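# Load two AA batteries into a remote's battery bay

## Task

Insert both AA batteries into the open battery compartment of the remote control. Each must face the correct polarity and sit fully seated, pressed home against its spring contact. The remote may be repositioned as needed.

## Robot and tools

Robot: two arms, left_arm and right_arm, each ending in a two-finger gripper with a wrist camera. The fingers extend along the gripper's own +z axis and close along its y axis. end_effector_position is the point midway between the finger pads, just under 1 cm behind the tips.

Frame: every position, orientation and offset uses the scene frame. Its origin sits at table-top height, halfway between the nominal arm bases, roughly 5 to 10 cm behind the table's near edge. +x points out across the table, +z points up, and left_arm is on the +y side. Arm names do not match left and right in the images. The calibrated bases are left_arm (+0.001, +0.266, -0.001) m and right_arm (-0.006, -0.313, +0.003) m. Reported hand poses can be off by a few centimetres, more when an arm reaches far.

Cameras: cam_high and cam_low are fixed on a beam behind the arms. cam_left_wrist and cam_right_wrist ride on the hands. All four images are 672x504.

execute_actions(actions, cameras): actions is a list of actions run in order. Each action is a table of at most 15 rows, one row per 1/30 s control step. If the table is shorter, its last row repeats to fill 15 steps. Every row is a single flat list of 14 numbers, each in [-1, 1], covering both arms even when only one moves. The order is dx, dy, dz, rx, ry, rz, opening for left_arm, then the same seven for right_arm. The first six of each arm are an offset, not a pose. They are measured along scene axes from that arm's Hand target as it stood when the action began, and every row counts from that same start. 1.0 equals 0.6 m for dx, dy, dz, or 180 degrees for the rotation vector rx, ry, rz. Rotation pivots on the Hand target position. Sending the same offset again moves the arm further. Six zeros re-command the current Hand target. opening is absolute: +1 fully open (about 87 mm gap), +0.5 about 69 mm, 0 about 43 mm, -0.5 about 18 mm, -1 closed. A 0 here is a real command, so resend the present opening to leave a gripper unchanged. cameras lists camera names, ["all"] or []. Images come back only when actions is empty or cameras requests them.

move(target, speed, blend, opening_speed, blocking, cameras): moves each gripper in a straight line toward its target. target is one 14-number row laid out as above, or a list of up to 15 such rows. Every row is an offset from the Hand targets at the call's start, never from the row before. speed is the top path speed in m/s, 0.002 to 2.9, default 0.25. Rotation may go up to twice that value in rad/s. Give one number or one per target. blend, in metres, rounds the corners between listed targets. The default 0 halts at each one. opening_speed is the rate the commanded opening changes, per second on the -1 to +1 scale, at least 0.2. blocking=false returns after about 0.5 s while motion continues. A move runs at most 10 s and does not avoid obstacles or the other arm. The result adds a move: line such as done, off_target, moving, held or fault, plus any limits. limits=paced means the command was clipped, and limits=held means steps were withheld. done means the arm stopped within 10 mm and 2 degrees of its target, but it says nothing about contact.

wait(seconds): 0 to 10 s. Arms hold their last commands, and a running move continues. stop(): brakes a running move, which needs some distance. zoom_image(camera, region): region is [x0, y0, x1, y1] in pixels of that camera's most recent image, at most 504 wide and 504 high. finished_scene(scene): scene is the current scene's number. It ends the scene permanently, and the batteries must stay in place with no robot help.

Results: per arm you get end_effector_position (m), end_effector_quat_wxyz, Hand target (the last commanded pose after clipping, which is the base for the next offsets), Tool commands, grip_measured (same scale as opening), Joint positions (gripper last, from 0 closed to 1 open), Joint velocities, Joint torques and Motor temperatures. A gripper often stops short of its Hand target. If it does, send the missing distance as a fresh offset. Each control step clips orientation to within 40 degrees of the measured one. Small moves may fail or drift sideways, so check the result and correct any tilt. Joint ranges (rad): waist -2.618 to 3.054, shoulder 0.000 to 3.142, elbow 0.000 to 3.142, wrist pitch -1.571 to 1.571, wrist yaw -1.571 to 1.571, wrist roll -2.094 to 2.094.

Gripping: on first contact, note grip_measured and then command about 0.04 below it for a firm hold. Less than that gives a lighter grip. Each pad pushes about 20 N at most. Closing fast squeezes harder.

Avoid: dropping a battery or the remote, or releasing them while they move. Do not let anything leave the table. Avoid fast impacts or heavy pushes, because speed and targets far past contact raise force. To end a push, command the target back behind the gripper. Keep grippers, housings and wrist cameras from touching each other, and never close one gripper on the other's fingers. Stay clear of the bar below the bases, the plate behind it and the low rail. Their tops can stand about 3 cm above the table. Do not strain the camera cables. Steer paths around an arm's own base instead of close past it. Limit long holding, full stretch or pushing at unreachable poses. A MOTOR HOT line appears at 75 °C, and at 90 °C the arm folds up and stays idle. Loose objects may occasionally be nudged by outside disturbances.

Each tool is called in YAML: its name, and indented under it one key for each argument.

## Session

execute_actions:
  actions: []

Scene clock: 0.00 s.
left_arm: end_effector_position=(+0.3631, +0.2859, +0.0241) grip_measured=+1.000 end_effector_quat_wxyz=(+0.564, -0.081, +0.815, +0.107) | right_arm: end_effector_position=(+0.3663, -0.3214, +0.0353) grip_measured=+1.000 end_effector_quat_wxyz=(+0.552, +0.022, +0.832, -0.044)
Joint positions: left_arm=[-0.095 1.585 0.28 0.964 -0.372 -0.062 1] | right_arm=[0.033 1.558 0.344 0.822 0.138 0.002 1]
Joint velocities: within noise
Joint torques (N m): no reading
Motor temperatures (°C): left_arm=[23 21 24 21 19 20 19] | right_arm=[23 21 27 20 19 21 22]
Heat: left arm: 24 °C; right arm: 27 °C.
Hand target: left_arm +0.3638, +0.2862, +0.0258; +0.565, -0.081, +0.814, +0.108 | right_arm +0.3704, -0.3211, +0.0420; +0.561, +0.023, +0.826, -0.043
Tool commands: left_gripper/opening=+1.0 right_gripper/opening=+1.0

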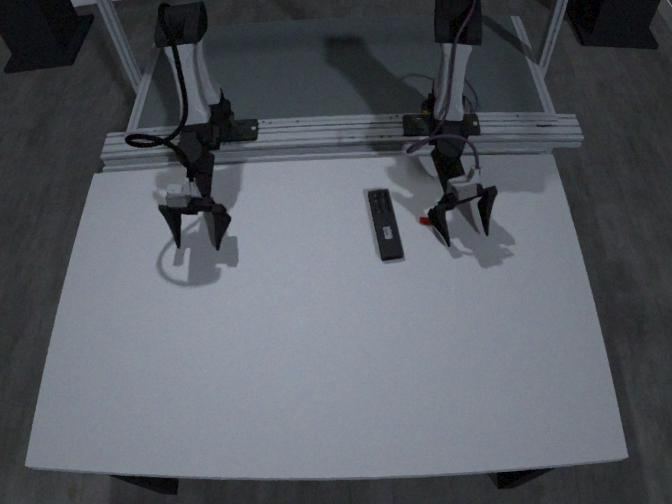

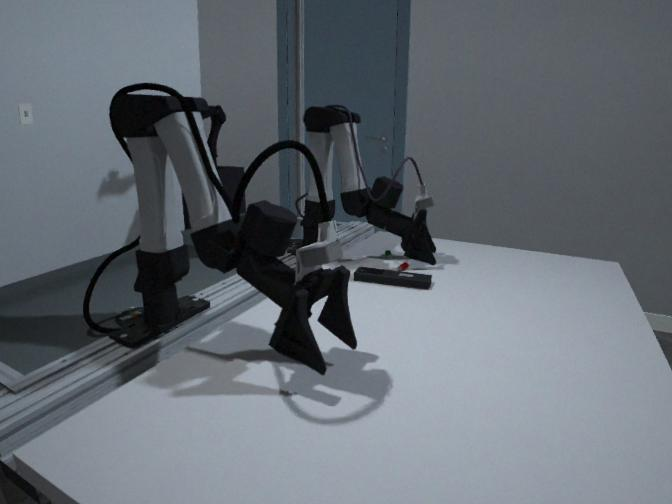

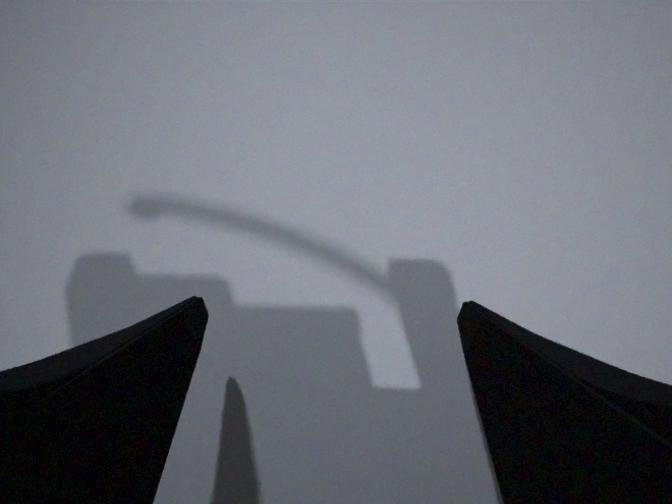

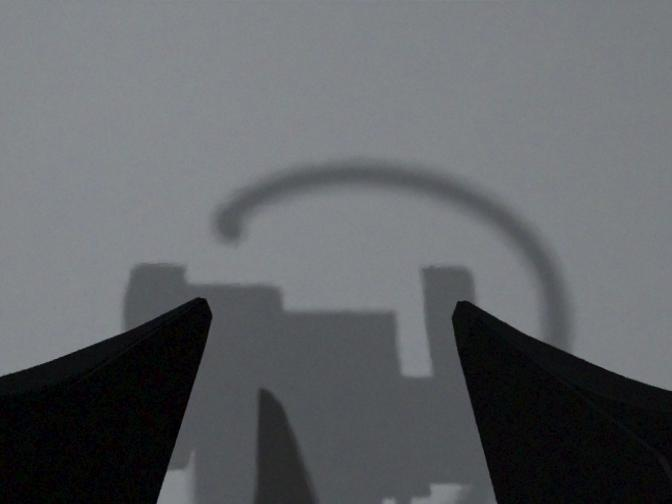

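zoom_image:
  camera: "cam_high"
  region: [340, 170, 510, 280]

zoom_image:
  camera: "cam_low"
  region: [330, 220, 460, 310]

Scaled by 2.965.

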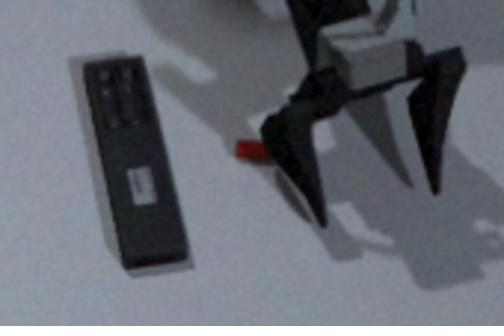

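Scaled by 3.877.

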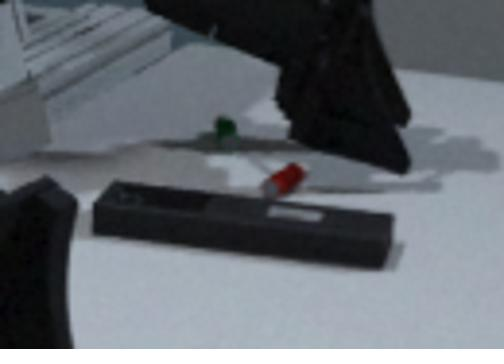

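move:
  target:
    - [0,0,0.2,0,0,0,1, 0,0,0.2,0,0,0,1]
    - [-0.106,-0.143,0.374,0,0.222,0,1, 0,0,0.3,0,0.1,0,1]
  blend: [0.05,0]
  cameras: ["all"]

Scene clock: 67.17 s.
left_arm: end_effector_position=(+0.3023, +0.2049, +0.2468) grip_measured=+1.000 end_effector_quat_wxyz=(+0.256, -0.040, +0.956, +0.137) | right_arm: end_effector_position=(+0.3645, -0.3220, +0.2125) grip_measured=+1.000 end_effector_quat_wxyz=(+0.416, +0.011, +0.908, -0.052)
Joint positions: left_arm=[-0.395 1.522 1.757 -1.396 -0.471 -0.406 1] | right_arm=[0.033 1.329 1.231 -0.608 0.138 0.002 1]
Joint torques (N m): left_arm=[-0.91 -5.22 7.53 1 -0.12 -0.16] | right_arm=[-0.09 -4.33 10.09 1.89 -0.04 0.15]
Motor temperatures (°C): left_arm=[23 23 26 26 19 20 19] | right_arm=[23 24 29 25 19 21 22]
Heat: left arm: 26 °C; right arm: 29 °C.
Hand target: left_arm +0.3002, +0.2005, +0.2503; +0.253, -0.039, +0.958, +0.129 | right_arm +0.3703, -0.3211, +0.2218; +0.424, +0.016, +0.904, -0.046
Off the commanded pose: left_arm 0.006 m, 1 deg | right_arm 0.011 m, 1 deg.
move: off_target (right_arm)
camera_calibration:
cam_left_wrist: T_world_to_cam=[[0.160955, -0.956005, -0.245251, 0.207141], [-0.931288, -0.22939, 0.282988, 0.281956], [-0.326796, 0.182851, -0.927238, 0.434697], [0, 0, 0, 1]] pos_world=[0.371299, 0.183222, 0.374078]
cam_right_wrist: T_world_to_cam=[[-0.0542126, -0.995149, 0.0820957, -0.319068], [-0.998462, 0.0549815, 0.0071332, 0.4014], [-0.0116123, -0.0815827, -0.996599, 0.336802], [0, 0, 0, 1]] pos_world=[0.387396, -0.312112, 0.358987]

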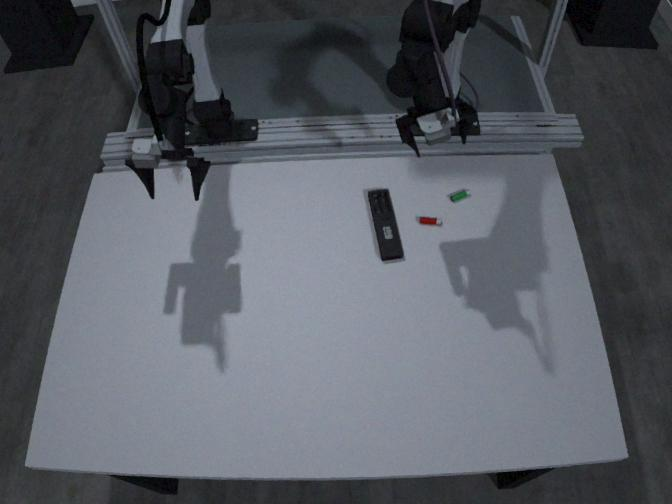

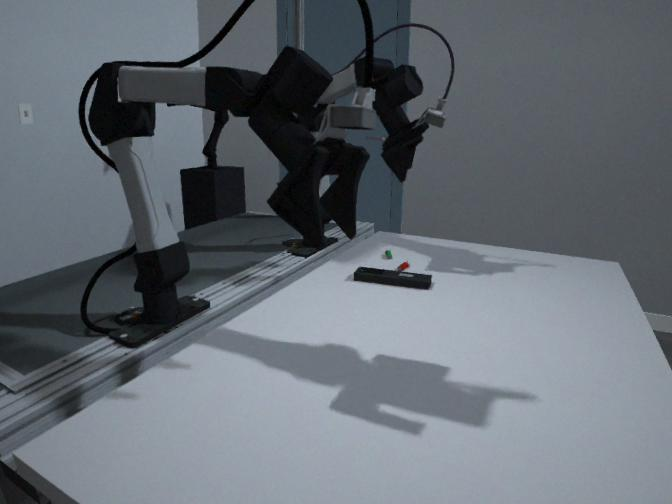

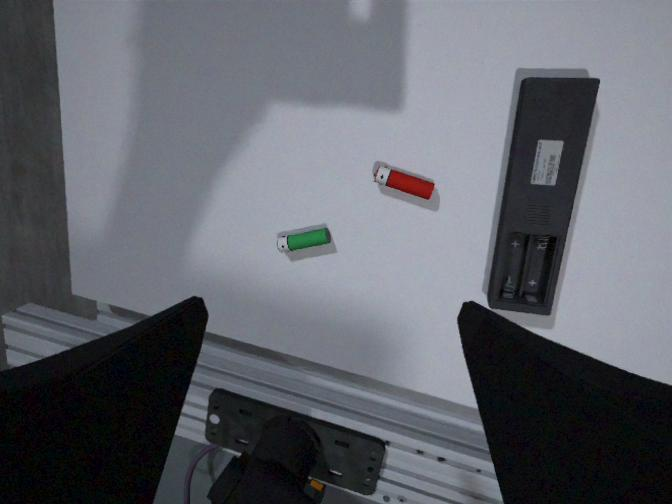

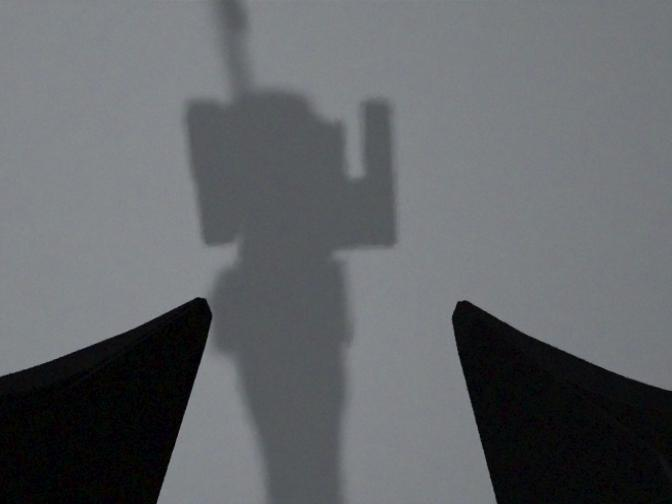

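zoom_image:
  camera: "cam_left_wrist"
  region: [470, 200, 590, 320]

zoom_image:
  camera: "cam_left_wrist"
  region: [260, 140, 450, 270]

Scaled by 4.200.

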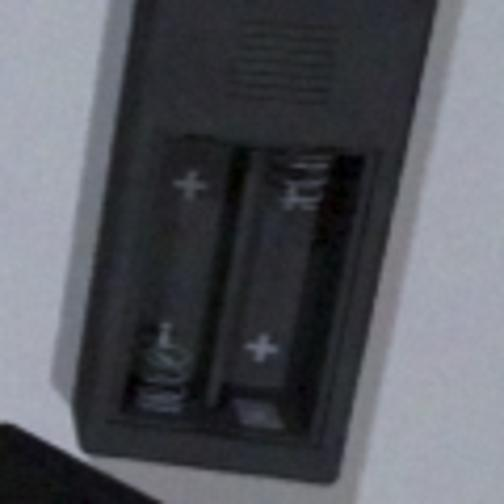

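Scaled by 2.653.

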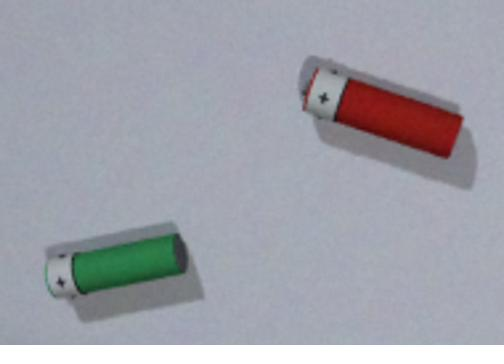

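move:
  target: [-0.07,-0.197,-0.287,0,0,0,1, 0,0,0,0,0,0,1]
  cameras: ["cam_left_wrist"]

Scene clock: 207.47 s.
left_arm: end_effector_position=(+0.2570, +0.0828, +0.0797) grip_measured=+1.000 end_effector_quat_wxyz=(+0.246, -0.037, +0.960, +0.127) | right_arm: end_effector_position=(+0.3644, -0.3220, +0.2125) grip_measured=+1.000 end_effector_quat_wxyz=(+0.415, +0.011, +0.908, -0.052)
Joint positions: left_arm=[-0.82 1.654 1.24 -0.986 -0.563 -0.873 1] | right_arm=[0.033 1.329 1.231 -0.608 0.138 0.002 1]
Joint torques (N m): left_arm=[-0.8 -7.2 4.9 0.92 -0.59 -0.17] | right_arm=[-0.06 -4.33 10.1 1.9 -0.04 0.16]
Motor temperatures (°C): left_arm=[23 25 33 25 19 20 19] | right_arm=[23 23 35 27 19 21 22]
Heat: left arm: 33 °C; right arm: 35 °C.
Hand target: left_arm +0.2582, +0.0823, +0.0780; +0.253, -0.039, +0.958, +0.129 | right_arm +0.3704, -0.3211, +0.2219; +0.425, +0.016, +0.904, -0.046
Off the commanded pose: left_arm 0.002 m, 1 deg | right_arm 0.011 m, 1 deg.
move: off_target (right_arm)
camera_calibration:
cam_left_wrist: T_world_to_cam=[[0.147078, -0.962229, -0.229093, 0.0596425], [-0.926977, -0.214893, 0.307466, 0.254735], [-0.345083, 0.167143, -0.92357, 0.292931], [0, 0, 0, 1]] pos_world=[0.328447, 0.0631693, 0.205884]
Images, in order (width x height): cam_left_wrist 672x504.

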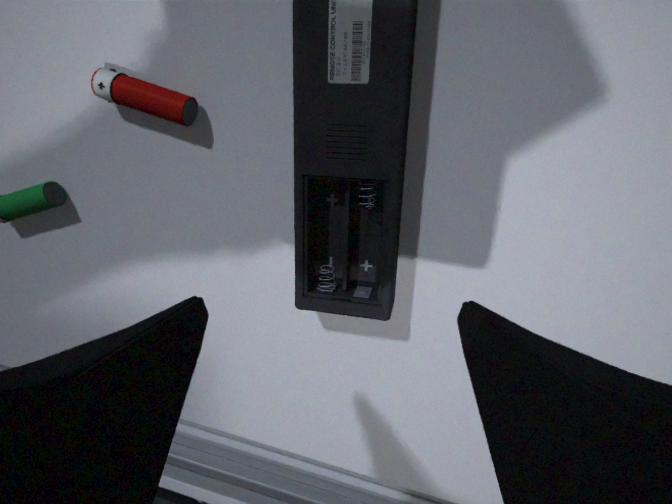

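zoom_image:
  camera: "cam_left_wrist"
  region: [280, 165, 420, 325]

Scaled by 3.150.

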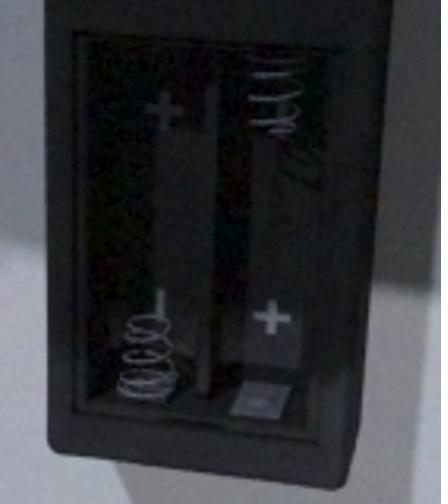

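move:
  target: [0.1,0.031,0.087,-0.0945,0.157,0.018,1, 0,0,0,0,0,0,1]
  cameras: ["cam_left_wrist", "cam_low"]

Scene clock: 271.80 s.
left_arm: end_effector_position=(+0.3188, +0.1017, +0.1281) grip_measured=+1.000 end_effector_quat_wxyz=(+0.009, -0.073, +0.997, +0.004) | right_arm: end_effector_position=(+0.3644, -0.3220, +0.2125) grip_measured=+1.000 end_effector_quat_wxyz=(+0.415, +0.011, +0.908, -0.052)
Joint positions: left_arm=[-0.404 1.983 1.896 -1.434 -0.018 -0.569 1] | right_arm=[0.033 1.329 1.231 -0.608 0.138 0.002 1]
Joint torques (N m): left_arm=[0.16 -9.16 7.41 0.34 0.15 0.03] | right_arm=[-0.09 -4.33 10.1 1.91 -0.05 0.16]
Heat: left arm: 30 °C; right arm: 36 °C.
Hand target: left_arm +0.3181, +0.1009, +0.1303; +0.000, -0.070, +0.998, +0.000 | right_arm +0.3704, -0.3211, +0.2219; +0.425, +0.016, +0.904, -0.046
Off the commanded pose: left_arm 0.002 m, 1 deg | right_arm 0.011 m, 1 deg.
move: off_target (right_arm)
camera_calibration:
cam_left_wrist: T_world_to_cam=[[0.156588, -0.987531, -0.0162324, 0.0519967], [-0.669515, -0.118216, 0.733331, 0.154763], [-0.726106, -0.103963, -0.679678, 0.473657], [0, 0, 0, 1]] pos_world=[0.439399, 0.118886, 0.209286]
Images, in order (width x height): cam_low 672x504, cam_left_wrist 672x504.

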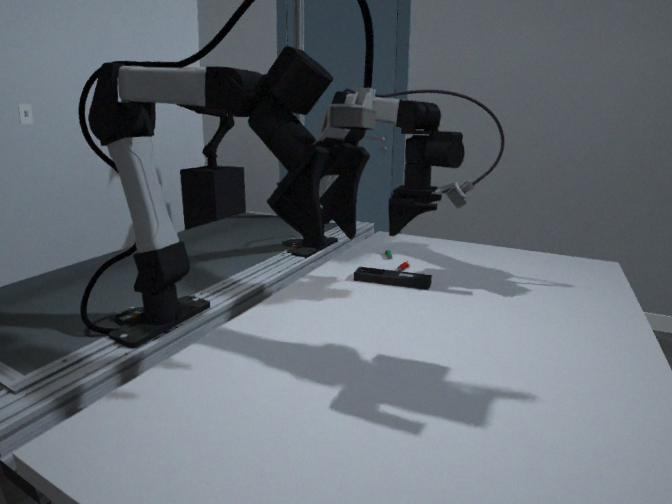

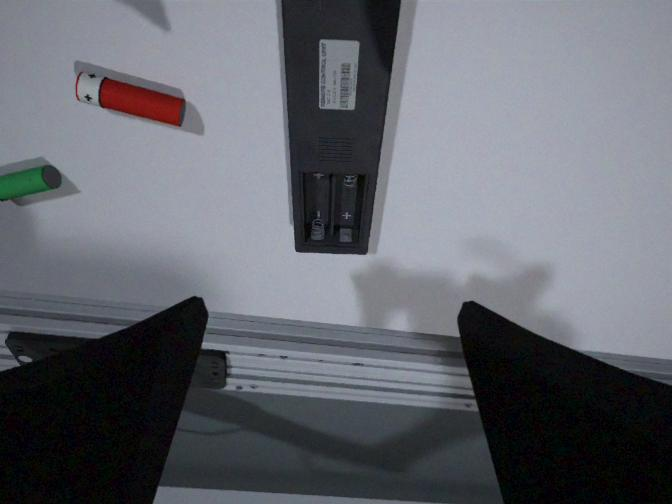

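move:
  target: [0,0,-0.117,0,0,0,1, 0,0,0,0,0,0,1]
  cameras: ["cam_left_wrist"]

Scene clock: 293.07 s.
left_arm: end_effector_position=(+0.3190, +0.1014, +0.0643) grip_measured=+1.000 end_effector_quat_wxyz=(+0.006, -0.072, +0.997, +0.005) | right_arm: end_effector_position=(+0.3644, -0.3220, +0.2125) grip_measured=+1.000 end_effector_quat_wxyz=(+0.415, +0.011, +0.908, -0.052)
Joint positions: left_arm=[-0.404 1.994 1.657 -1.191 -0.018 -0.568 1] | right_arm=[0.033 1.329 1.231 -0.608 0.138 0.002 1]
Joint torques (N m): left_arm=[0.2 -9.91 4.57 0.67 0.14 0.03] | right_arm=[-0.1 -4.31 10.09 1.9 -0.04 0.16]
Heat: left arm: 31 °C; right arm: 37 °C.
Hand target: left_arm +0.3182, +0.1009, +0.0601; +0.001, -0.070, +0.998, +0.000 | right_arm +0.3704, -0.3211, +0.2219; +0.425, +0.016, +0.904, -0.046
Off the commanded pose: left_arm 0.004 m, 1 deg | right_arm 0.011 m, 1 deg.
move: off_target (right_arm)
camera_calibration:
cam_left_wrist: T_world_to_cam=[[0.155357, -0.987666, -0.019497, 0.0512707], [-0.665191, -0.119183, 0.7371, 0.200135], [-0.730332, -0.101544, -0.675502, 0.431241], [0, 0, 0, 1]] pos_world=[0.440112, 0.118281, 0.144784]
Images, in order (width x height): cam_left_wrist 672x504.

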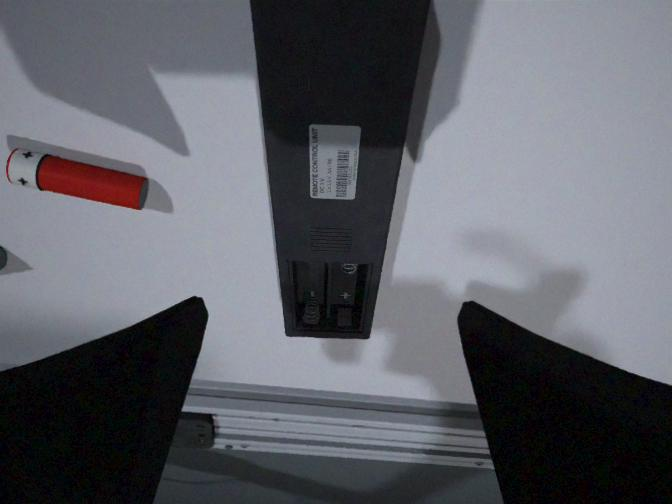

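move:
  target: [0.003,0.001,-0.068,0,0,0,1, 0,0,0,0,0,0,1]
  speed: 0.1
  cameras: ["cam_left_wrist", "cam_low"]

Scene clock: 299.90 s.
left_arm: end_effector_position=(+0.3208, +0.1005, +0.0242) grip_measured=+1.000 end_effector_quat_wxyz=(+0.007, -0.071, +0.997, +0.005) | right_arm: end_effector_position=(+0.3644, -0.3220, +0.2125) grip_measured=+1.000 end_effector_quat_wxyz=(+0.415, +0.011, +0.908, -0.052)
Joint positions: left_arm=[-0.404 2.032 1.552 -1.046 -0.017 -0.565 1] | right_arm=[0.033 1.329 1.231 -0.608 0.138 0.002 1]
Joint torques (N m): left_arm=[0.55 -9.91 4.53 0.69 0.14 0.03] | right_arm=[-0.09 -4.31 10.11 1.9 -0.04 0.15]
Motor temperatures (°C): left_arm=[23 30 31 23 20 20 19] | right_arm=[23 23 37 28 19 21 22]
Heat: left arm: 31 °C; right arm: 37 °C.
Hand target: left_arm +0.3200, +0.1015, +0.0192; +0.000, -0.070, +0.998, +0.000 | right_arm +0.3704, -0.3211, +0.2219; +0.425, +0.016, +0.904, -0.046
Off the commanded pose: left_arm 0.005 m, 1 deg | right_arm 0.011 m, 1 deg.
move: off_target (right_arm)
camera_calibration:
cam_left_wrist: T_world_to_cam=[[0.152401, -0.988152, -0.0181763, 0.050367], [-0.666656, -0.11636, 0.736227, 0.230953], [-0.729619, -0.100084, -0.676491, 0.405035], [0, 0, 0, 1]] pos_world=[0.441812, 0.117181, 0.104884]
Images, in order (width x height): cam_low 672x504, cam_left_wrist 672x504.

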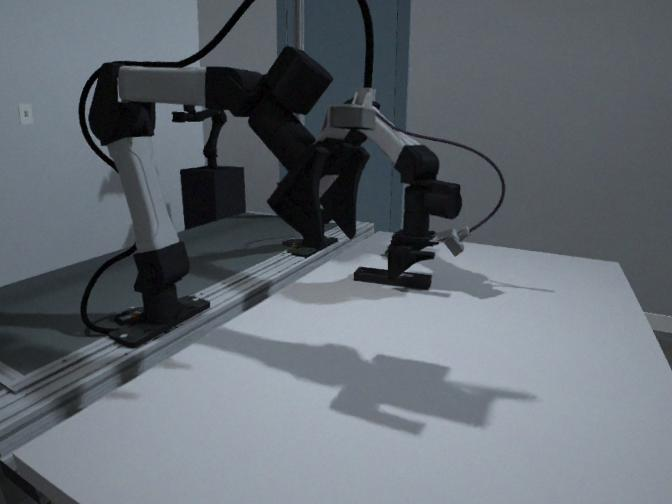

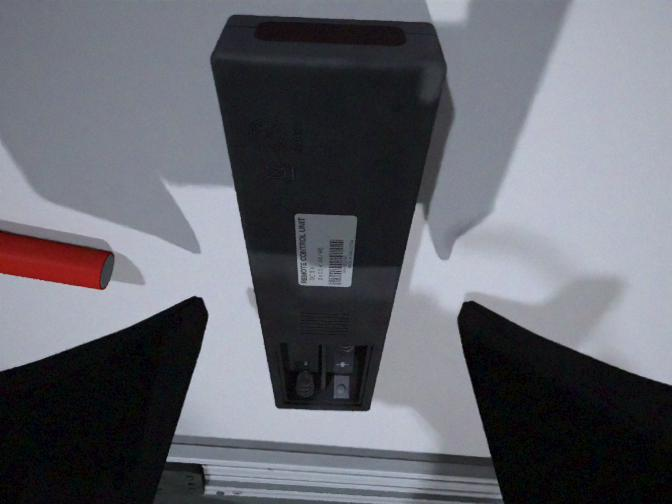

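move:
  target: [0,0.001,-0.0165,0,0,0,1, 0,0,0,0,0,0,1]
  speed: 0.06
  cameras: ["cam_left_wrist"]

Scene clock: 310.33 s.
left_arm: end_effector_position=(+0.3214, +0.1003, +0.0160) grip_measured=+1.000 end_effector_quat_wxyz=(+0.009, -0.070, +0.998, +0.003) | right_arm: end_effector_position=(+0.3644, -0.3220, +0.2125) grip_measured=+1.000 end_effector_quat_wxyz=(+0.415, +0.011, +0.908, -0.052)
Joint positions: left_arm=[-0.404 2.039 1.529 -1.01 -0.017 -0.563 1] | right_arm=[0.033 1.329 1.231 -0.608 0.138 0.002 1]
Joint torques (N m): left_arm=[0.72 -9.61 4.37 0.7 0.14 0.04] | right_arm=[-0.08 -4.31 10.1 1.9 -0.04 0.15]
Heat: left arm: 32 °C; right arm: 37 °C.
Hand target: left_arm +0.3199, +0.1021, +0.0093; +0.000, -0.070, +0.998, +0.000 | right_arm +0.3704, -0.3211, +0.2219; +0.425, +0.016, +0.904, -0.046
Off the commanded pose: left_arm 0.007 m, 1 deg | right_arm 0.011 m, 1 deg.
move: off_target (right_arm)
camera_calibration:
cam_left_wrist: T_world_to_cam=[[0.15097, -0.98842, -0.0153228, 0.0502761], [-0.670424, -0.113766, 0.733205, 0.238437], [-0.726457, -0.100419, -0.679835, 0.398977], [0, 0, 0, 1]] pos_world=[0.442103, 0.116885, 0.0971853]
Images, in order (width x height): cam_left_wrist 672x504.

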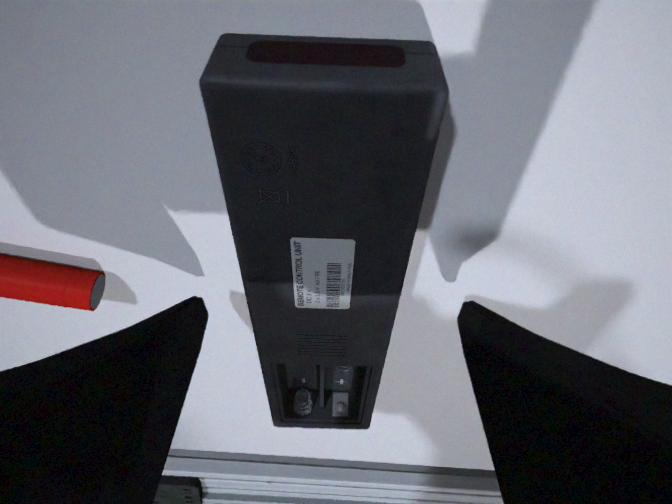

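move:
  target: [0,0,0,0,0,0,0.0, 0,0,0,0,0,0,1]
  opening_speed: 0.5
  cameras: ["cam_left_wrist"]

Scene clock: 319.77 s.
left_arm: end_effector_position=(+0.3218, +0.1006, +0.0160) grip_measured=+0.092 end_effector_quat_wxyz=(+0.009, -0.070, +0.998, +0.003) | right_arm: end_effector_position=(+0.3644, -0.3220, +0.2125) grip_measured=+1.000 end_effector_quat_wxyz=(+0.415, +0.011, +0.908, -0.052)
Joint positions: left_arm=[-0.403 2.039 1.529 -1.01 -0.017 -0.562 0.546] | right_arm=[0.033 1.329 1.231 -0.608 0.138 0.002 1]
Joint torques (N m): left_arm=[0.62 -9.58 4.34 0.7 0.14 0.01] | right_arm=[-0.1 -4.31 10.07 1.9 -0.04 0.16]
Heat: left arm: 32 °C; right arm: 37 °C.
Hand target: left_arm +0.3200, +0.1021, +0.0093; +0.001, -0.070, +0.998, +0.000 | right_arm +0.3704, -0.3211, +0.2219; +0.425, +0.016, +0.904, -0.046
Off the commanded pose: left_arm 0.007 m, 1 deg | right_arm 0.011 m, 1 deg.
move: off_target (right_arm)
camera_calibration:
cam_left_wrist: T_world_to_cam=[[0.150576, -0.988486, -0.0149038, 0.0506708], [-0.671028, -0.113265, 0.73273, 0.238853], [-0.725981, -0.100331, -0.680357, 0.399122], [0, 0, 0, 1]] pos_world=[0.442402, 0.117185, 0.0972855]
Images, in order (width x height): cam_left_wrist 672x504.

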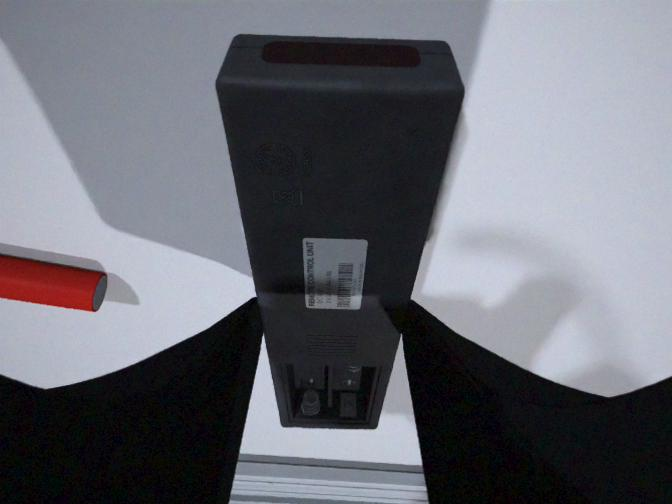

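move:
  target:
    - [0,0,0.083,0,0,0,0.0, 0,0,0,0,0,0,1]
    - [0,-0.051,0.083,0,0,-0.7056,0.0, 0,0,0,0,0,0,1]
  speed: [0.1,0.25]
  cameras: ["cam_left_wrist","cam_high"]

Scene clock: 344.70 s.
left_arm: end_effector_position=(+0.3205, +0.0762, +0.0480) grip_measured=+0.092 end_effector_quat_wxyz=(-0.019, +0.857, +0.516, -0.004) | right_arm: end_effector_position=(+0.3644, -0.3220, +0.2125) grip_measured=+1.000 end_effector_quat_wxyz=(+0.415, +0.011, +0.908, -0.052)
Joint positions: left_arm=[-0.637 1.986 1.572 -1.16 -0.017 1.402 0.546] | right_arm=[0.033 1.329 1.231 -0.608 0.138 0.002 1]
Joint torques (N m): left_arm=[-1.01 -13.87 4.45 0.5 0.18 0.05] | right_arm=[-0.1 -4.33 10.07 1.91 -0.04 0.15]
Heat: left arm: 34 °C; right arm: 37 °C.
Hand target: left_arm +0.3200, +0.0715, +0.0592; +0.000, +0.861, +0.508, +0.000 | right_arm +0.3704, -0.3211, +0.2219; +0.425, +0.016, +0.904, -0.046
Off the commanded pose: left_arm 0.012 m, 3 deg | right_arm 0.011 m, 1 deg.
move: off_target (left_arm, right_arm)
camera_calibration:
cam_left_wrist: T_world_to_cam=[[-0.888524, 0.458025, 0.0271794, 0.248037], [0.319034, 0.574148, 0.754037, -0.158905], [0.329763, 0.67865, -0.65627, 0.0186692], [0, 0, 0, 1]] pos_world=[0.264927, -0.035042, 0.125331]
Images, in order (width x height): cam_high 672x504, cam_left_wrist 672x504.

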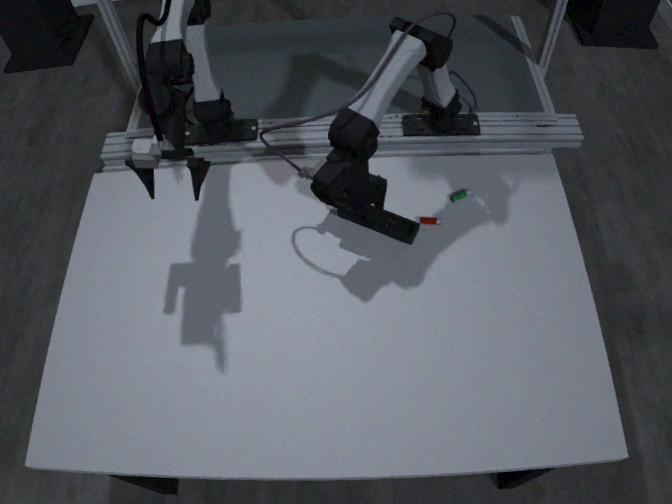

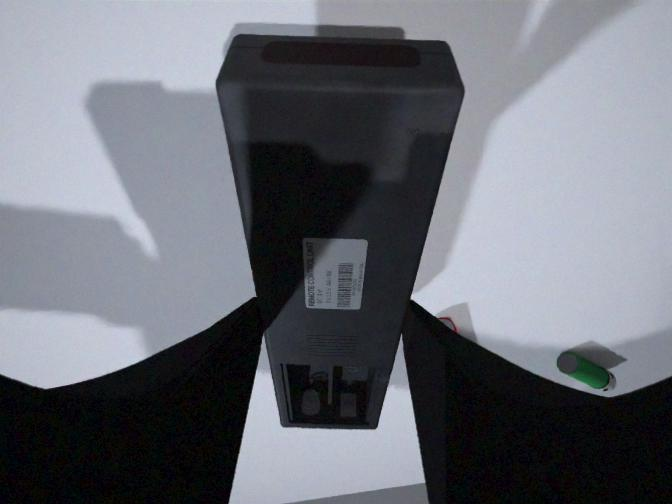

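move:
  target: [0,0,-0.05,0,0,0,0.0, 0,0,0,0,0,0,1]
  speed: 0.06
  cameras: []

Scene clock: 349.63 s.
left_arm: end_effector_position=(+0.3214, +0.0752, +0.0276) grip_measured=+0.092 end_effector_quat_wxyz=(-0.007, +0.857, +0.515, +0.001) | right_arm: end_effector_position=(+0.3644, -0.3220, +0.2125) grip_measured=+1.000 end_effector_quat_wxyz=(+0.415, +0.011, +0.908, -0.052)
Joint positions: left_arm=[-0.637 1.985 1.489 -1.051 -0.017 1.403 0.546] | right_arm=[0.033 1.329 1.231 -0.608 0.138 0.002 1]
Joint torques (N m): left_arm=[-0.94 -11.25 4.46 0.56 0.16 0.04] | right_arm=[-0.09 -4.33 10.1 1.91 -0.04 0.15]
Motor temperatures (°C): left_arm=[23 36 30 23 20 20 20] | right_arm=[23 23 38 28 19 21 22]
Heat: left arm: 36 °C; right arm: 38 °C.
Hand target: left_arm +0.3200, +0.0715, +0.0292; +0.000, +0.861, +0.508, +0.000 | right_arm +0.3704, -0.3211, +0.2219; +0.425, +0.016, +0.904, -0.046
Off the commanded pose: left_arm 0.004 m, 1 deg | right_arm 0.011 m, 1 deg.
move: off_target (right_arm)
No camera images: "cameras" was empty.

move:
  target: [0,0,-0.0237,0,0,0,0.0, 0,0,0,0,0,0,1]
  speed: 0.05
  cameras: ["cam_left_wrist","cam_low"]

Scene clock: 356.30 s.
left_arm: end_effector_position=(+0.3224, +0.0743, +0.0191) grip_measured=+0.092 end_effector_quat_wxyz=(+0.001, +0.857, +0.515, +0.003) | right_arm: end_effector_position=(+0.3644, -0.3220, +0.2125) grip_measured=+1.000 end_effector_quat_wxyz=(+0.415, +0.011, +0.908, -0.052)
Joint positions: left_arm=[-0.637 1.985 1.454 -1 -0.017 1.404 0.546] | right_arm=[0.033 1.329 1.231 -0.608 0.138 0.002 1]
Joint torques (N m): left_arm=[-0.88 -9.74 4.42 0.6 0.17 0.05] | right_arm=[-0.1 -4.31 10.09 1.91 -0.05 0.16]
Heat: left arm: 36 °C; right arm: 38 °C.
Hand target: left_arm +0.3200, +0.0715, +0.0149; +0.000, +0.861, +0.508, +0.000 | right_arm +0.3704, -0.3211, +0.2219; +0.425, +0.016, +0.904, -0.046
Off the commanded pose: left_arm 0.006 m, 1 deg | right_arm 0.011 m, 1 deg.
move: off_target (right_arm)
camera_calibration:
cam_left_wrist: T_world_to_cam=[[-0.888263, 0.459092, -0.0149367, 0.251981], [0.294124, 0.593455, 0.749201, -0.129967], [0.352817, 0.661095, -0.662174, -0.00569005], [0, 0, 0, 1]] pos_world=[0.26406, -0.0347914, 0.0973675]
Images, in order (width x height): cam_low 672x504, cam_left_wrist 672x504.

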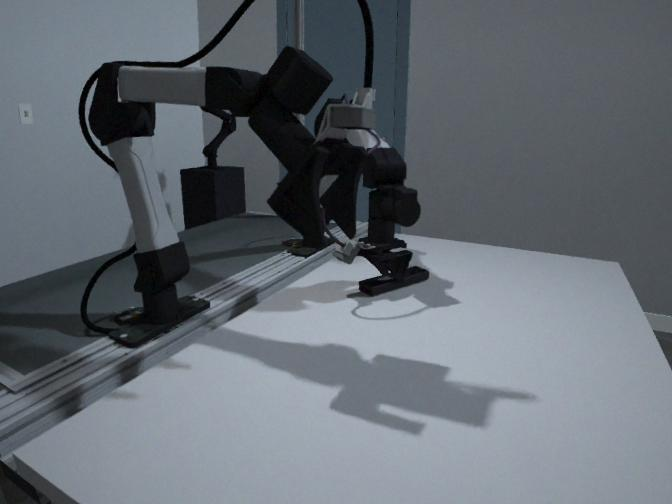

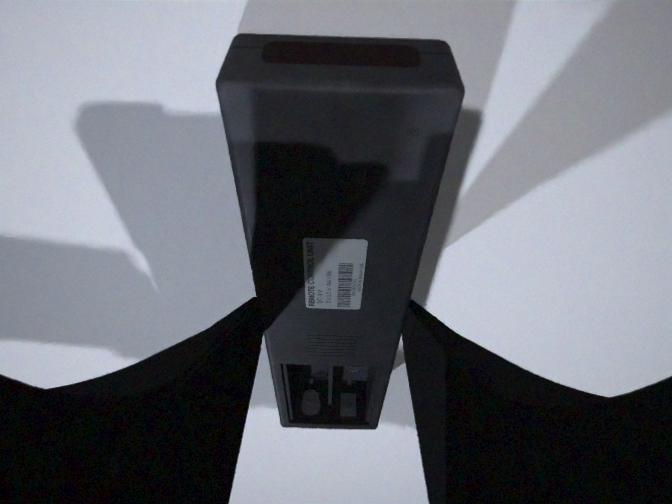

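move:
  target: [0,0,-0.01,0,0,0,0.0, 0,0,0,0,0,0,1]
  speed: 0.04
  cameras: []

Scene clock: 359.67 s.
left_arm: end_effector_position=(+0.3231, +0.0737, +0.0164) grip_measured=+0.092 end_effector_quat_wxyz=(+0.004, +0.857, +0.515, +0.005) | right_arm: end_effector_position=(+0.3644, -0.3220, +0.2125) grip_measured=+1.000 end_effector_quat_wxyz=(+0.415, +0.011, +0.908, -0.052)
Joint positions: left_arm=[-0.637 1.985 1.443 -0.982 -0.017 1.405 0.546] | right_arm=[0.033 1.329 1.231 -0.608 0.138 0.002 1]
Joint torques (N m): left_arm=[-0.85 -9.03 4.18 0.65 0.18 0.03] | right_arm=[-0.09 -4.3 10.07 1.9 -0.04 0.15]
Heat: left arm: 36 °C; right arm: 38 °C.
Hand target: left_arm +0.3199, +0.0715, +0.0090; +0.000, +0.861, +0.508, +0.000 | right_arm +0.3704, -0.3211, +0.2219; +0.425, +0.016, +0.904, -0.046
Off the commanded pose: left_arm 0.008 m, 1 deg | right_arm 0.011 m, 1 deg.
move: off_target (right_arm)
No camera images: "cameras" was empty.

move:
  target:
    - [0,0,0,0,0,0,1, 0,0,0,0,0,0,1]
    - [0,0,0.2,0,0,0,1, 0,0,0,0,0,0,1]
  speed: 0.15
  opening_speed: 1.0
  cameras: ["cam_left_wrist","cam_high"]

Scene clock: 367.63 s.
left_arm: end_effector_position=(+0.3228, +0.0754, +0.1161) grip_measured=+1.000 end_effector_quat_wxyz=(-0.011, +0.857, +0.515, -0.001) | right_arm: end_effector_position=(+0.3644, -0.3220, +0.2125) grip_measured=+1.000 end_effector_quat_wxyz=(+0.415, +0.011, +0.908, -0.052)
Joint positions: left_arm=[-0.637 1.954 1.799 -1.401 -0.017 1.405 1] | right_arm=[0.033 1.329 1.231 -0.608 0.138 0.002 1]
Joint torques (N m): left_arm=[-1.25 -11.92 7.21 0.21 0.18 0.01] | right_arm=[-0.08 -4.31 10.1 1.91 -0.03 0.15]
Heat: left arm: 35 °C; right arm: 38 °C.
Hand target: left_arm +0.3200, +0.0715, +0.1289; +0.000, +0.861, +0.508, +0.000 | right_arm +0.3704, -0.3211, +0.2219; +0.425, +0.016, +0.904, -0.046
Off the commanded pose: left_arm 0.014 m, 2 deg | right_arm 0.011 m, 1 deg.
move: off_target (left_arm, right_arm)
camera_calibration:
cam_left_wrist: T_world_to_cam=[[-0.887633, 0.460461, 0.00915893, 0.250141], [0.309567, 0.581794, 0.75212, -0.207877], [0.340993, 0.670441, -0.658963, 0.0603818], [0, 0, 0, 1]] pos_world=[0.265796, -0.034721, 0.193847]
Images, in order (width x height): cam_high 672x504, cam_left_wrist 672x504.

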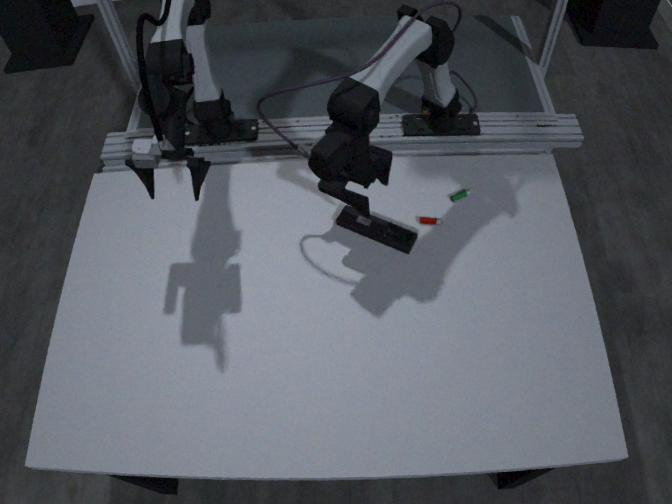

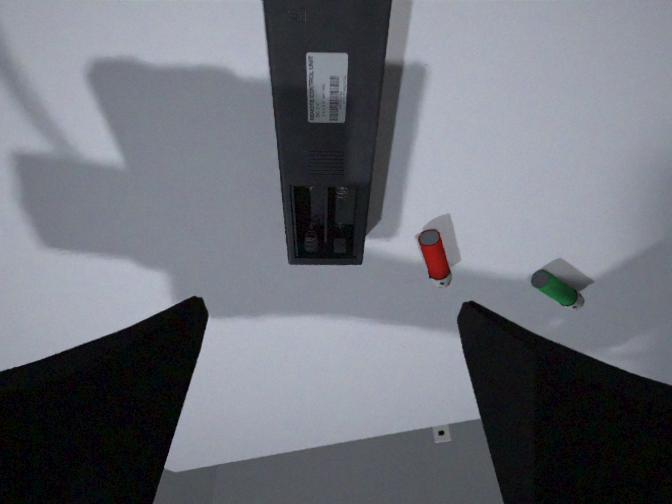

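move:
  target: [-0.007,0.244,-0.05,0,0,0.133,1, 0,0,0,0,0,0,1]
  speed: 0.2
  cameras: ["cam_left_wrist"]

Scene clock: 403.37 s.
left_arm: end_effector_position=(+0.3165, +0.2196, +0.0940) grip_measured=+1.000 end_effector_quat_wxyz=(-0.016, +0.739, +0.674, -0.001) | right_arm: end_effector_position=(+0.3644, -0.3220, +0.2125) grip_measured=+1.000 end_effector_quat_wxyz=(+0.415, +0.011, +0.908, -0.052)
Joint positions: left_arm=[-0.261 1.748 1.438 -1.252 -0.013 1.383 1] | right_arm=[0.033 1.329 1.231 -0.608 0.138 0.002 1]
Joint torques (N m): left_arm=[0.14 -10.74 4.34 0.55 0.29 -0.06] | right_arm=[-0.09 -4.34 10.09 1.9 -0.04 0.16]
Heat: left arm: 40 °C; right arm: 38 °C.
Hand target: left_arm +0.3157, +0.2178, +0.0989; +0.001, +0.737, +0.675, +0.000 | right_arm +0.3704, -0.3211, +0.2219; +0.425, +0.016, +0.904, -0.046
Off the commanded pose: left_arm 0.005 m, 2 deg | right_arm 0.011 m, 1 deg.
move: off_target (right_arm)
camera_calibration:
cam_left_wrist: T_world_to_cam=[[-0.996604, 0.080949, 0.0150689, 0.295674], [0.0640718, 0.647455, 0.759405, -0.210562], [0.0517167, 0.757792, -0.650443, 0.0228882], [0, 0, 0, 1]] pos_world=[0.306978, 0.0950505, 0.170334]
Images, in order (width x height): cam_left_wrist 672x504.

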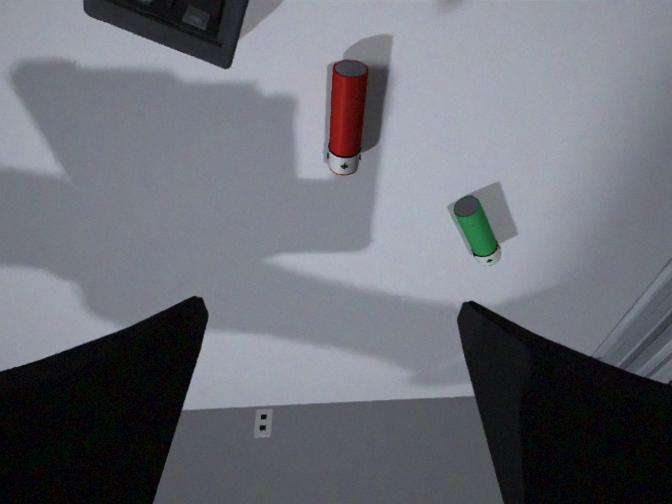

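move:
  target: [-0.0108,-0.011,-0.083,0,0,-0.013,1, 0,0,0,0,0,0,1]
  speed: 0.15
  cameras: ["cam_left_wrist"]

Scene clock: 416.13 s.
left_arm: end_effector_position=(+0.3103, +0.2159, +0.0495) grip_measured=+1.000 end_effector_quat_wxyz=(-0.008, +0.745, +0.667, +0.003) | right_arm: end_effector_position=(+0.3644, -0.3220, +0.2125) grip_measured=+1.000 end_effector_quat_wxyz=(+0.415, +0.011, +0.908, -0.052)
Joint positions: left_arm=[-0.278 1.742 1.252 -1.054 -0.012 1.385 1] | right_arm=[0.033 1.329 1.231 -0.608 0.138 0.002 1]
Joint torques (N m): left_arm=[-0.88 -8.91 4.23 0.59 0.27 0.05] | right_arm=[-0.1 -4.34 10.09 1.9 -0.04 0.16]
Heat: left arm: 38 °C; right arm: 38 °C.
Hand target: left_arm +0.3092, +0.2113, +0.0491; +0.000, +0.751, +0.660, +0.000 | right_arm +0.3704, -0.3211, +0.2219; +0.425, +0.016, +0.904, -0.046
Off the commanded pose: left_arm 0.005 m, 1 deg | right_arm 0.011 m, 1 deg.
move: off_target (right_arm)
camera_calibration:
cam_left_wrist: T_world_to_cam=[[-0.994983, 0.1, -0.00294481, 0.286705], [0.0632205, 0.651301, 0.756182, -0.174427], [0.0775363, 0.752202, -0.654355, -0.009462], [0, 0, 0, 1]] pos_world=[0.297028, 0.092051, 0.126551]
Images, in order (width x height): cam_left_wrist 672x504.

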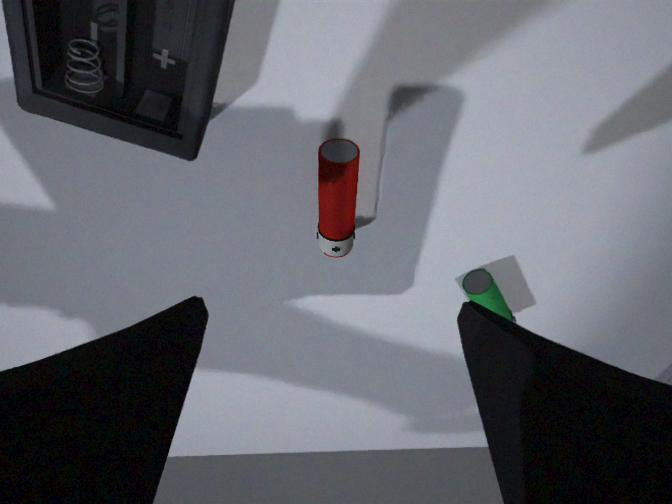

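move:
  target: [-0.0025,-0.0027,-0.054,0,0,0,0.0, 0,0,0,0,0,0,1]
  speed: 0.1
  cameras: ["cam_left_wrist"]

Scene clock: 434.23 s.
left_arm: end_effector_position=(+0.3101, +0.2142, +0.0220) grip_measured=+0.000 end_effector_quat_wxyz=(-0.001, +0.747, +0.665, +0.008) | right_arm: end_effector_position=(+0.3644, -0.3220, +0.2125) grip_measured=+1.000 end_effector_quat_wxyz=(+0.415, +0.011, +0.908, -0.052)
Joint positions: left_arm=[-0.284 1.762 1.162 -0.926 -0.012 1.385 0.5] | right_arm=[0.033 1.329 1.231 -0.608 0.138 0.002 1]
Joint torques (N m): left_arm=[-1.01 -7.24 4.27 0.61 0.28 -0.03] | right_arm=[-0.08 -4.34 10.1 1.91 -0.04 0.16]
Heat: left arm: 35 °C; right arm: 39 °C.
Hand target: left_arm +0.3077, +0.2097, +0.0167; +0.000, +0.751, +0.660, +0.000 | right_arm +0.3704, -0.3211, +0.2219; +0.425, +0.016, +0.904, -0.046
Off the commanded pose: left_arm 0.007 m, 1 deg | right_arm 0.011 m, 1 deg.
move: off_target (right_arm)
camera_calibration:
cam_left_wrist: T_world_to_cam=[[-0.994254, 0.105269, -0.0194085, 0.285652], [0.0546287, 0.654927, 0.753715, -0.150654], [0.0920537, 0.748324, -0.656915, -0.0298809], [0, 0, 0, 1]] pos_world=[0.294992, 0.0909579, 0.0994652]
Images, in order (width x height): cam_left_wrist 672x504.

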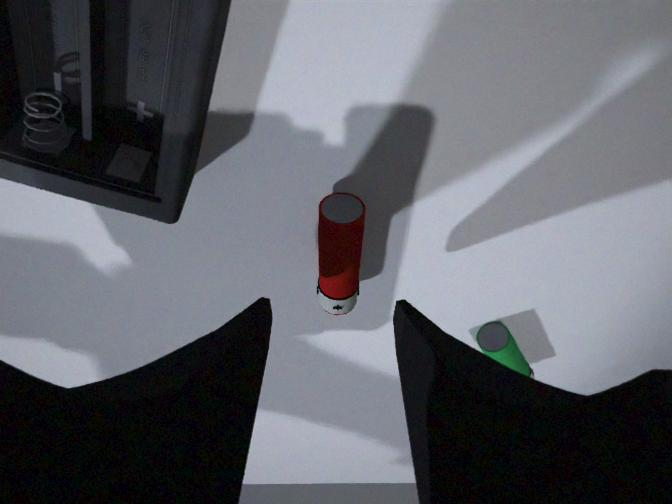

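move:
  target: [-0.004,-0.008,-0.0145,0,0,0,0.0, 0,0,0,0,0,0,1]
  speed: 0.06
  cameras: ["cam_left_wrist"]

Scene clock: 444.17 s.
left_arm: end_effector_position=(+0.3090, +0.2090, +0.0142) grip_measured=+0.000 end_effector_quat_wxyz=(+0.001, +0.751, +0.660, +0.008) | right_arm: end_effector_position=(+0.3644, -0.3220, +0.2125) grip_measured=+1.000 end_effector_quat_wxyz=(+0.415, +0.011, +0.908, -0.052)
Joint positions: left_arm=[-0.301 1.772 1.14 -0.892 -0.012 1.379 0.5] | right_arm=[0.033 1.329 1.231 -0.608 0.138 0.002 1]
Joint torques (N m): left_arm=[-1.02 -7.08 4.12 0.63 0.27 -0.13] | right_arm=[-0.1 -4.33 10.1 1.9 -0.04 0.16]
Heat: left arm: 35 °C; right arm: 39 °C.
Hand target: left_arm +0.3054, +0.2048, +0.0080; +0.001, +0.751, +0.660, +0.000 | right_arm +0.3704, -0.3211, +0.2219; +0.425, +0.016, +0.904, -0.046
Off the commanded pose: left_arm 0.008 m, 1 deg | right_arm 0.011 m, 1 deg.
move: off_target (right_arm)
camera_calibration:
cam_left_wrist: T_world_to_cam=[[-0.992927, 0.116545, -0.0226539, 0.282171], [0.0597627, 0.655496, 0.75283, -0.14289], [0.102588, 0.746152, -0.657825, -0.0337413], [0, 0, 0, 1]] pos_world=[0.292176, 0.0859545, 0.0917684]
Images, in order (width x height): cam_left_wrist 672x504.

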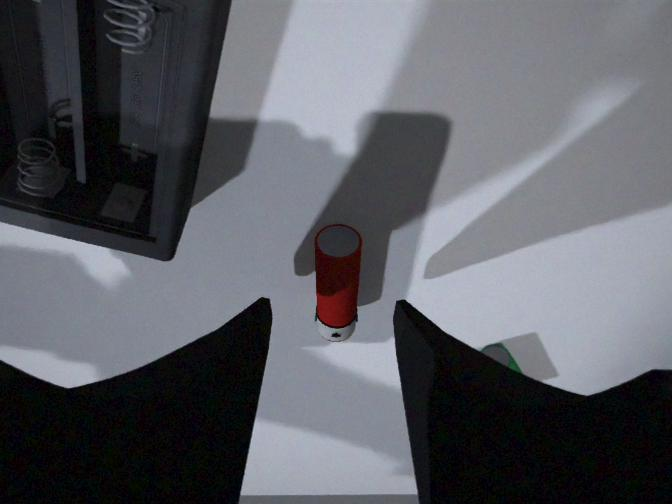

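move:
  target: [0,0,0,0,0,0,-0.65, 0,0,0,0,0,0,1]
  opening_speed: 0.4
  cameras: ["cam_left_wrist"]

Scene clock: 451.83 s.
left_arm: end_effector_position=(+0.3092, +0.2089, +0.0142) grip_measured=-0.648 end_effector_quat_wxyz=(+0.001, +0.751, +0.661, +0.008) | right_arm: end_effector_position=(+0.3644, -0.3220, +0.2125) grip_measured=+1.000 end_effector_quat_wxyz=(+0.415, +0.011, +0.908, -0.052)
Joint positions: left_arm=[-0.301 1.772 1.14 -0.891 -0.012 1.379 0.176] | right_arm=[0.033 1.329 1.231 -0.608 0.138 0.002 1]
Joint torques (N m): left_arm=[-1.01 -7.06 4.11 0.63 0.26 -0.13] | right_arm=[-0.09 -4.31 10.1 1.91 -0.04 0.16]
Heat: left arm: 34 °C; right arm: 39 °C.
Hand target: left_arm +0.3054, +0.2048, +0.0080; +0.001, +0.751, +0.660, +0.000 | right_arm +0.3704, -0.3211, +0.2219; +0.425, +0.016, +0.904, -0.046
Off the commanded pose: left_arm 0.008 m, 1 deg | right_arm 0.011 m, 1 deg.
move: off_target (right_arm)
camera_calibration:
cam_left_wrist: T_world_to_cam=[[-0.992952, 0.11618, -0.023419, 0.282477], [0.0589797, 0.655793, 0.752633, -0.142682], [0.102799, 0.745948, -0.658023, -0.0337878], [0, 0, 0, 1]] pos_world=[0.292375, 0.0859554, 0.0917691]
Images, in order (width x height): cam_left_wrist 672x504.

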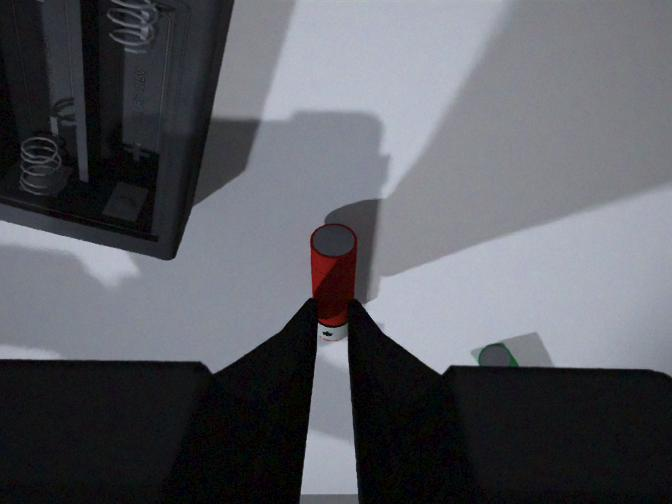

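move:
  target: [0,0,0,0,0,0,-0.75, 0,0,0,0,0,0,1]
  opening_speed: 0.3
  cameras: []

Scene clock: 462.77 s.
left_arm: end_effector_position=(+0.3098, +0.2098, +0.0155) grip_measured=-0.748 end_effector_quat_wxyz=(+0.001, +0.751, +0.660, +0.013) | right_arm: end_effector_position=(+0.3644, -0.3220, +0.2125) grip_measured=+1.000 end_effector_quat_wxyz=(+0.415, +0.011, +0.908, -0.052)
Joint positions: left_arm=[-0.302 1.768 1.14 -0.891 -0.02 1.379 0.126] | right_arm=[0.033 1.329 1.231 -0.608 0.138 0.002 1]
Joint torques (N m): left_arm=[-0.92 -6.78 4.14 0.64 0.35 -0.12] | right_arm=[-0.09 -4.3 10.1 1.9 -0.04 0.15]
Heat: left arm: 33 °C; right arm: 39 °C.
Hand target: left_arm +0.3054, +0.2048, +0.0080; +0.001, +0.751, +0.660, +0.000 | right_arm +0.3704, -0.3211, +0.2219; +0.425, +0.016, +0.904, -0.046
Off the commanded pose: left_arm 0.010 m, 1 deg | right_arm 0.011 m, 1 deg.
move: off_target (right_arm)
No camera images: "cameras" was empty.


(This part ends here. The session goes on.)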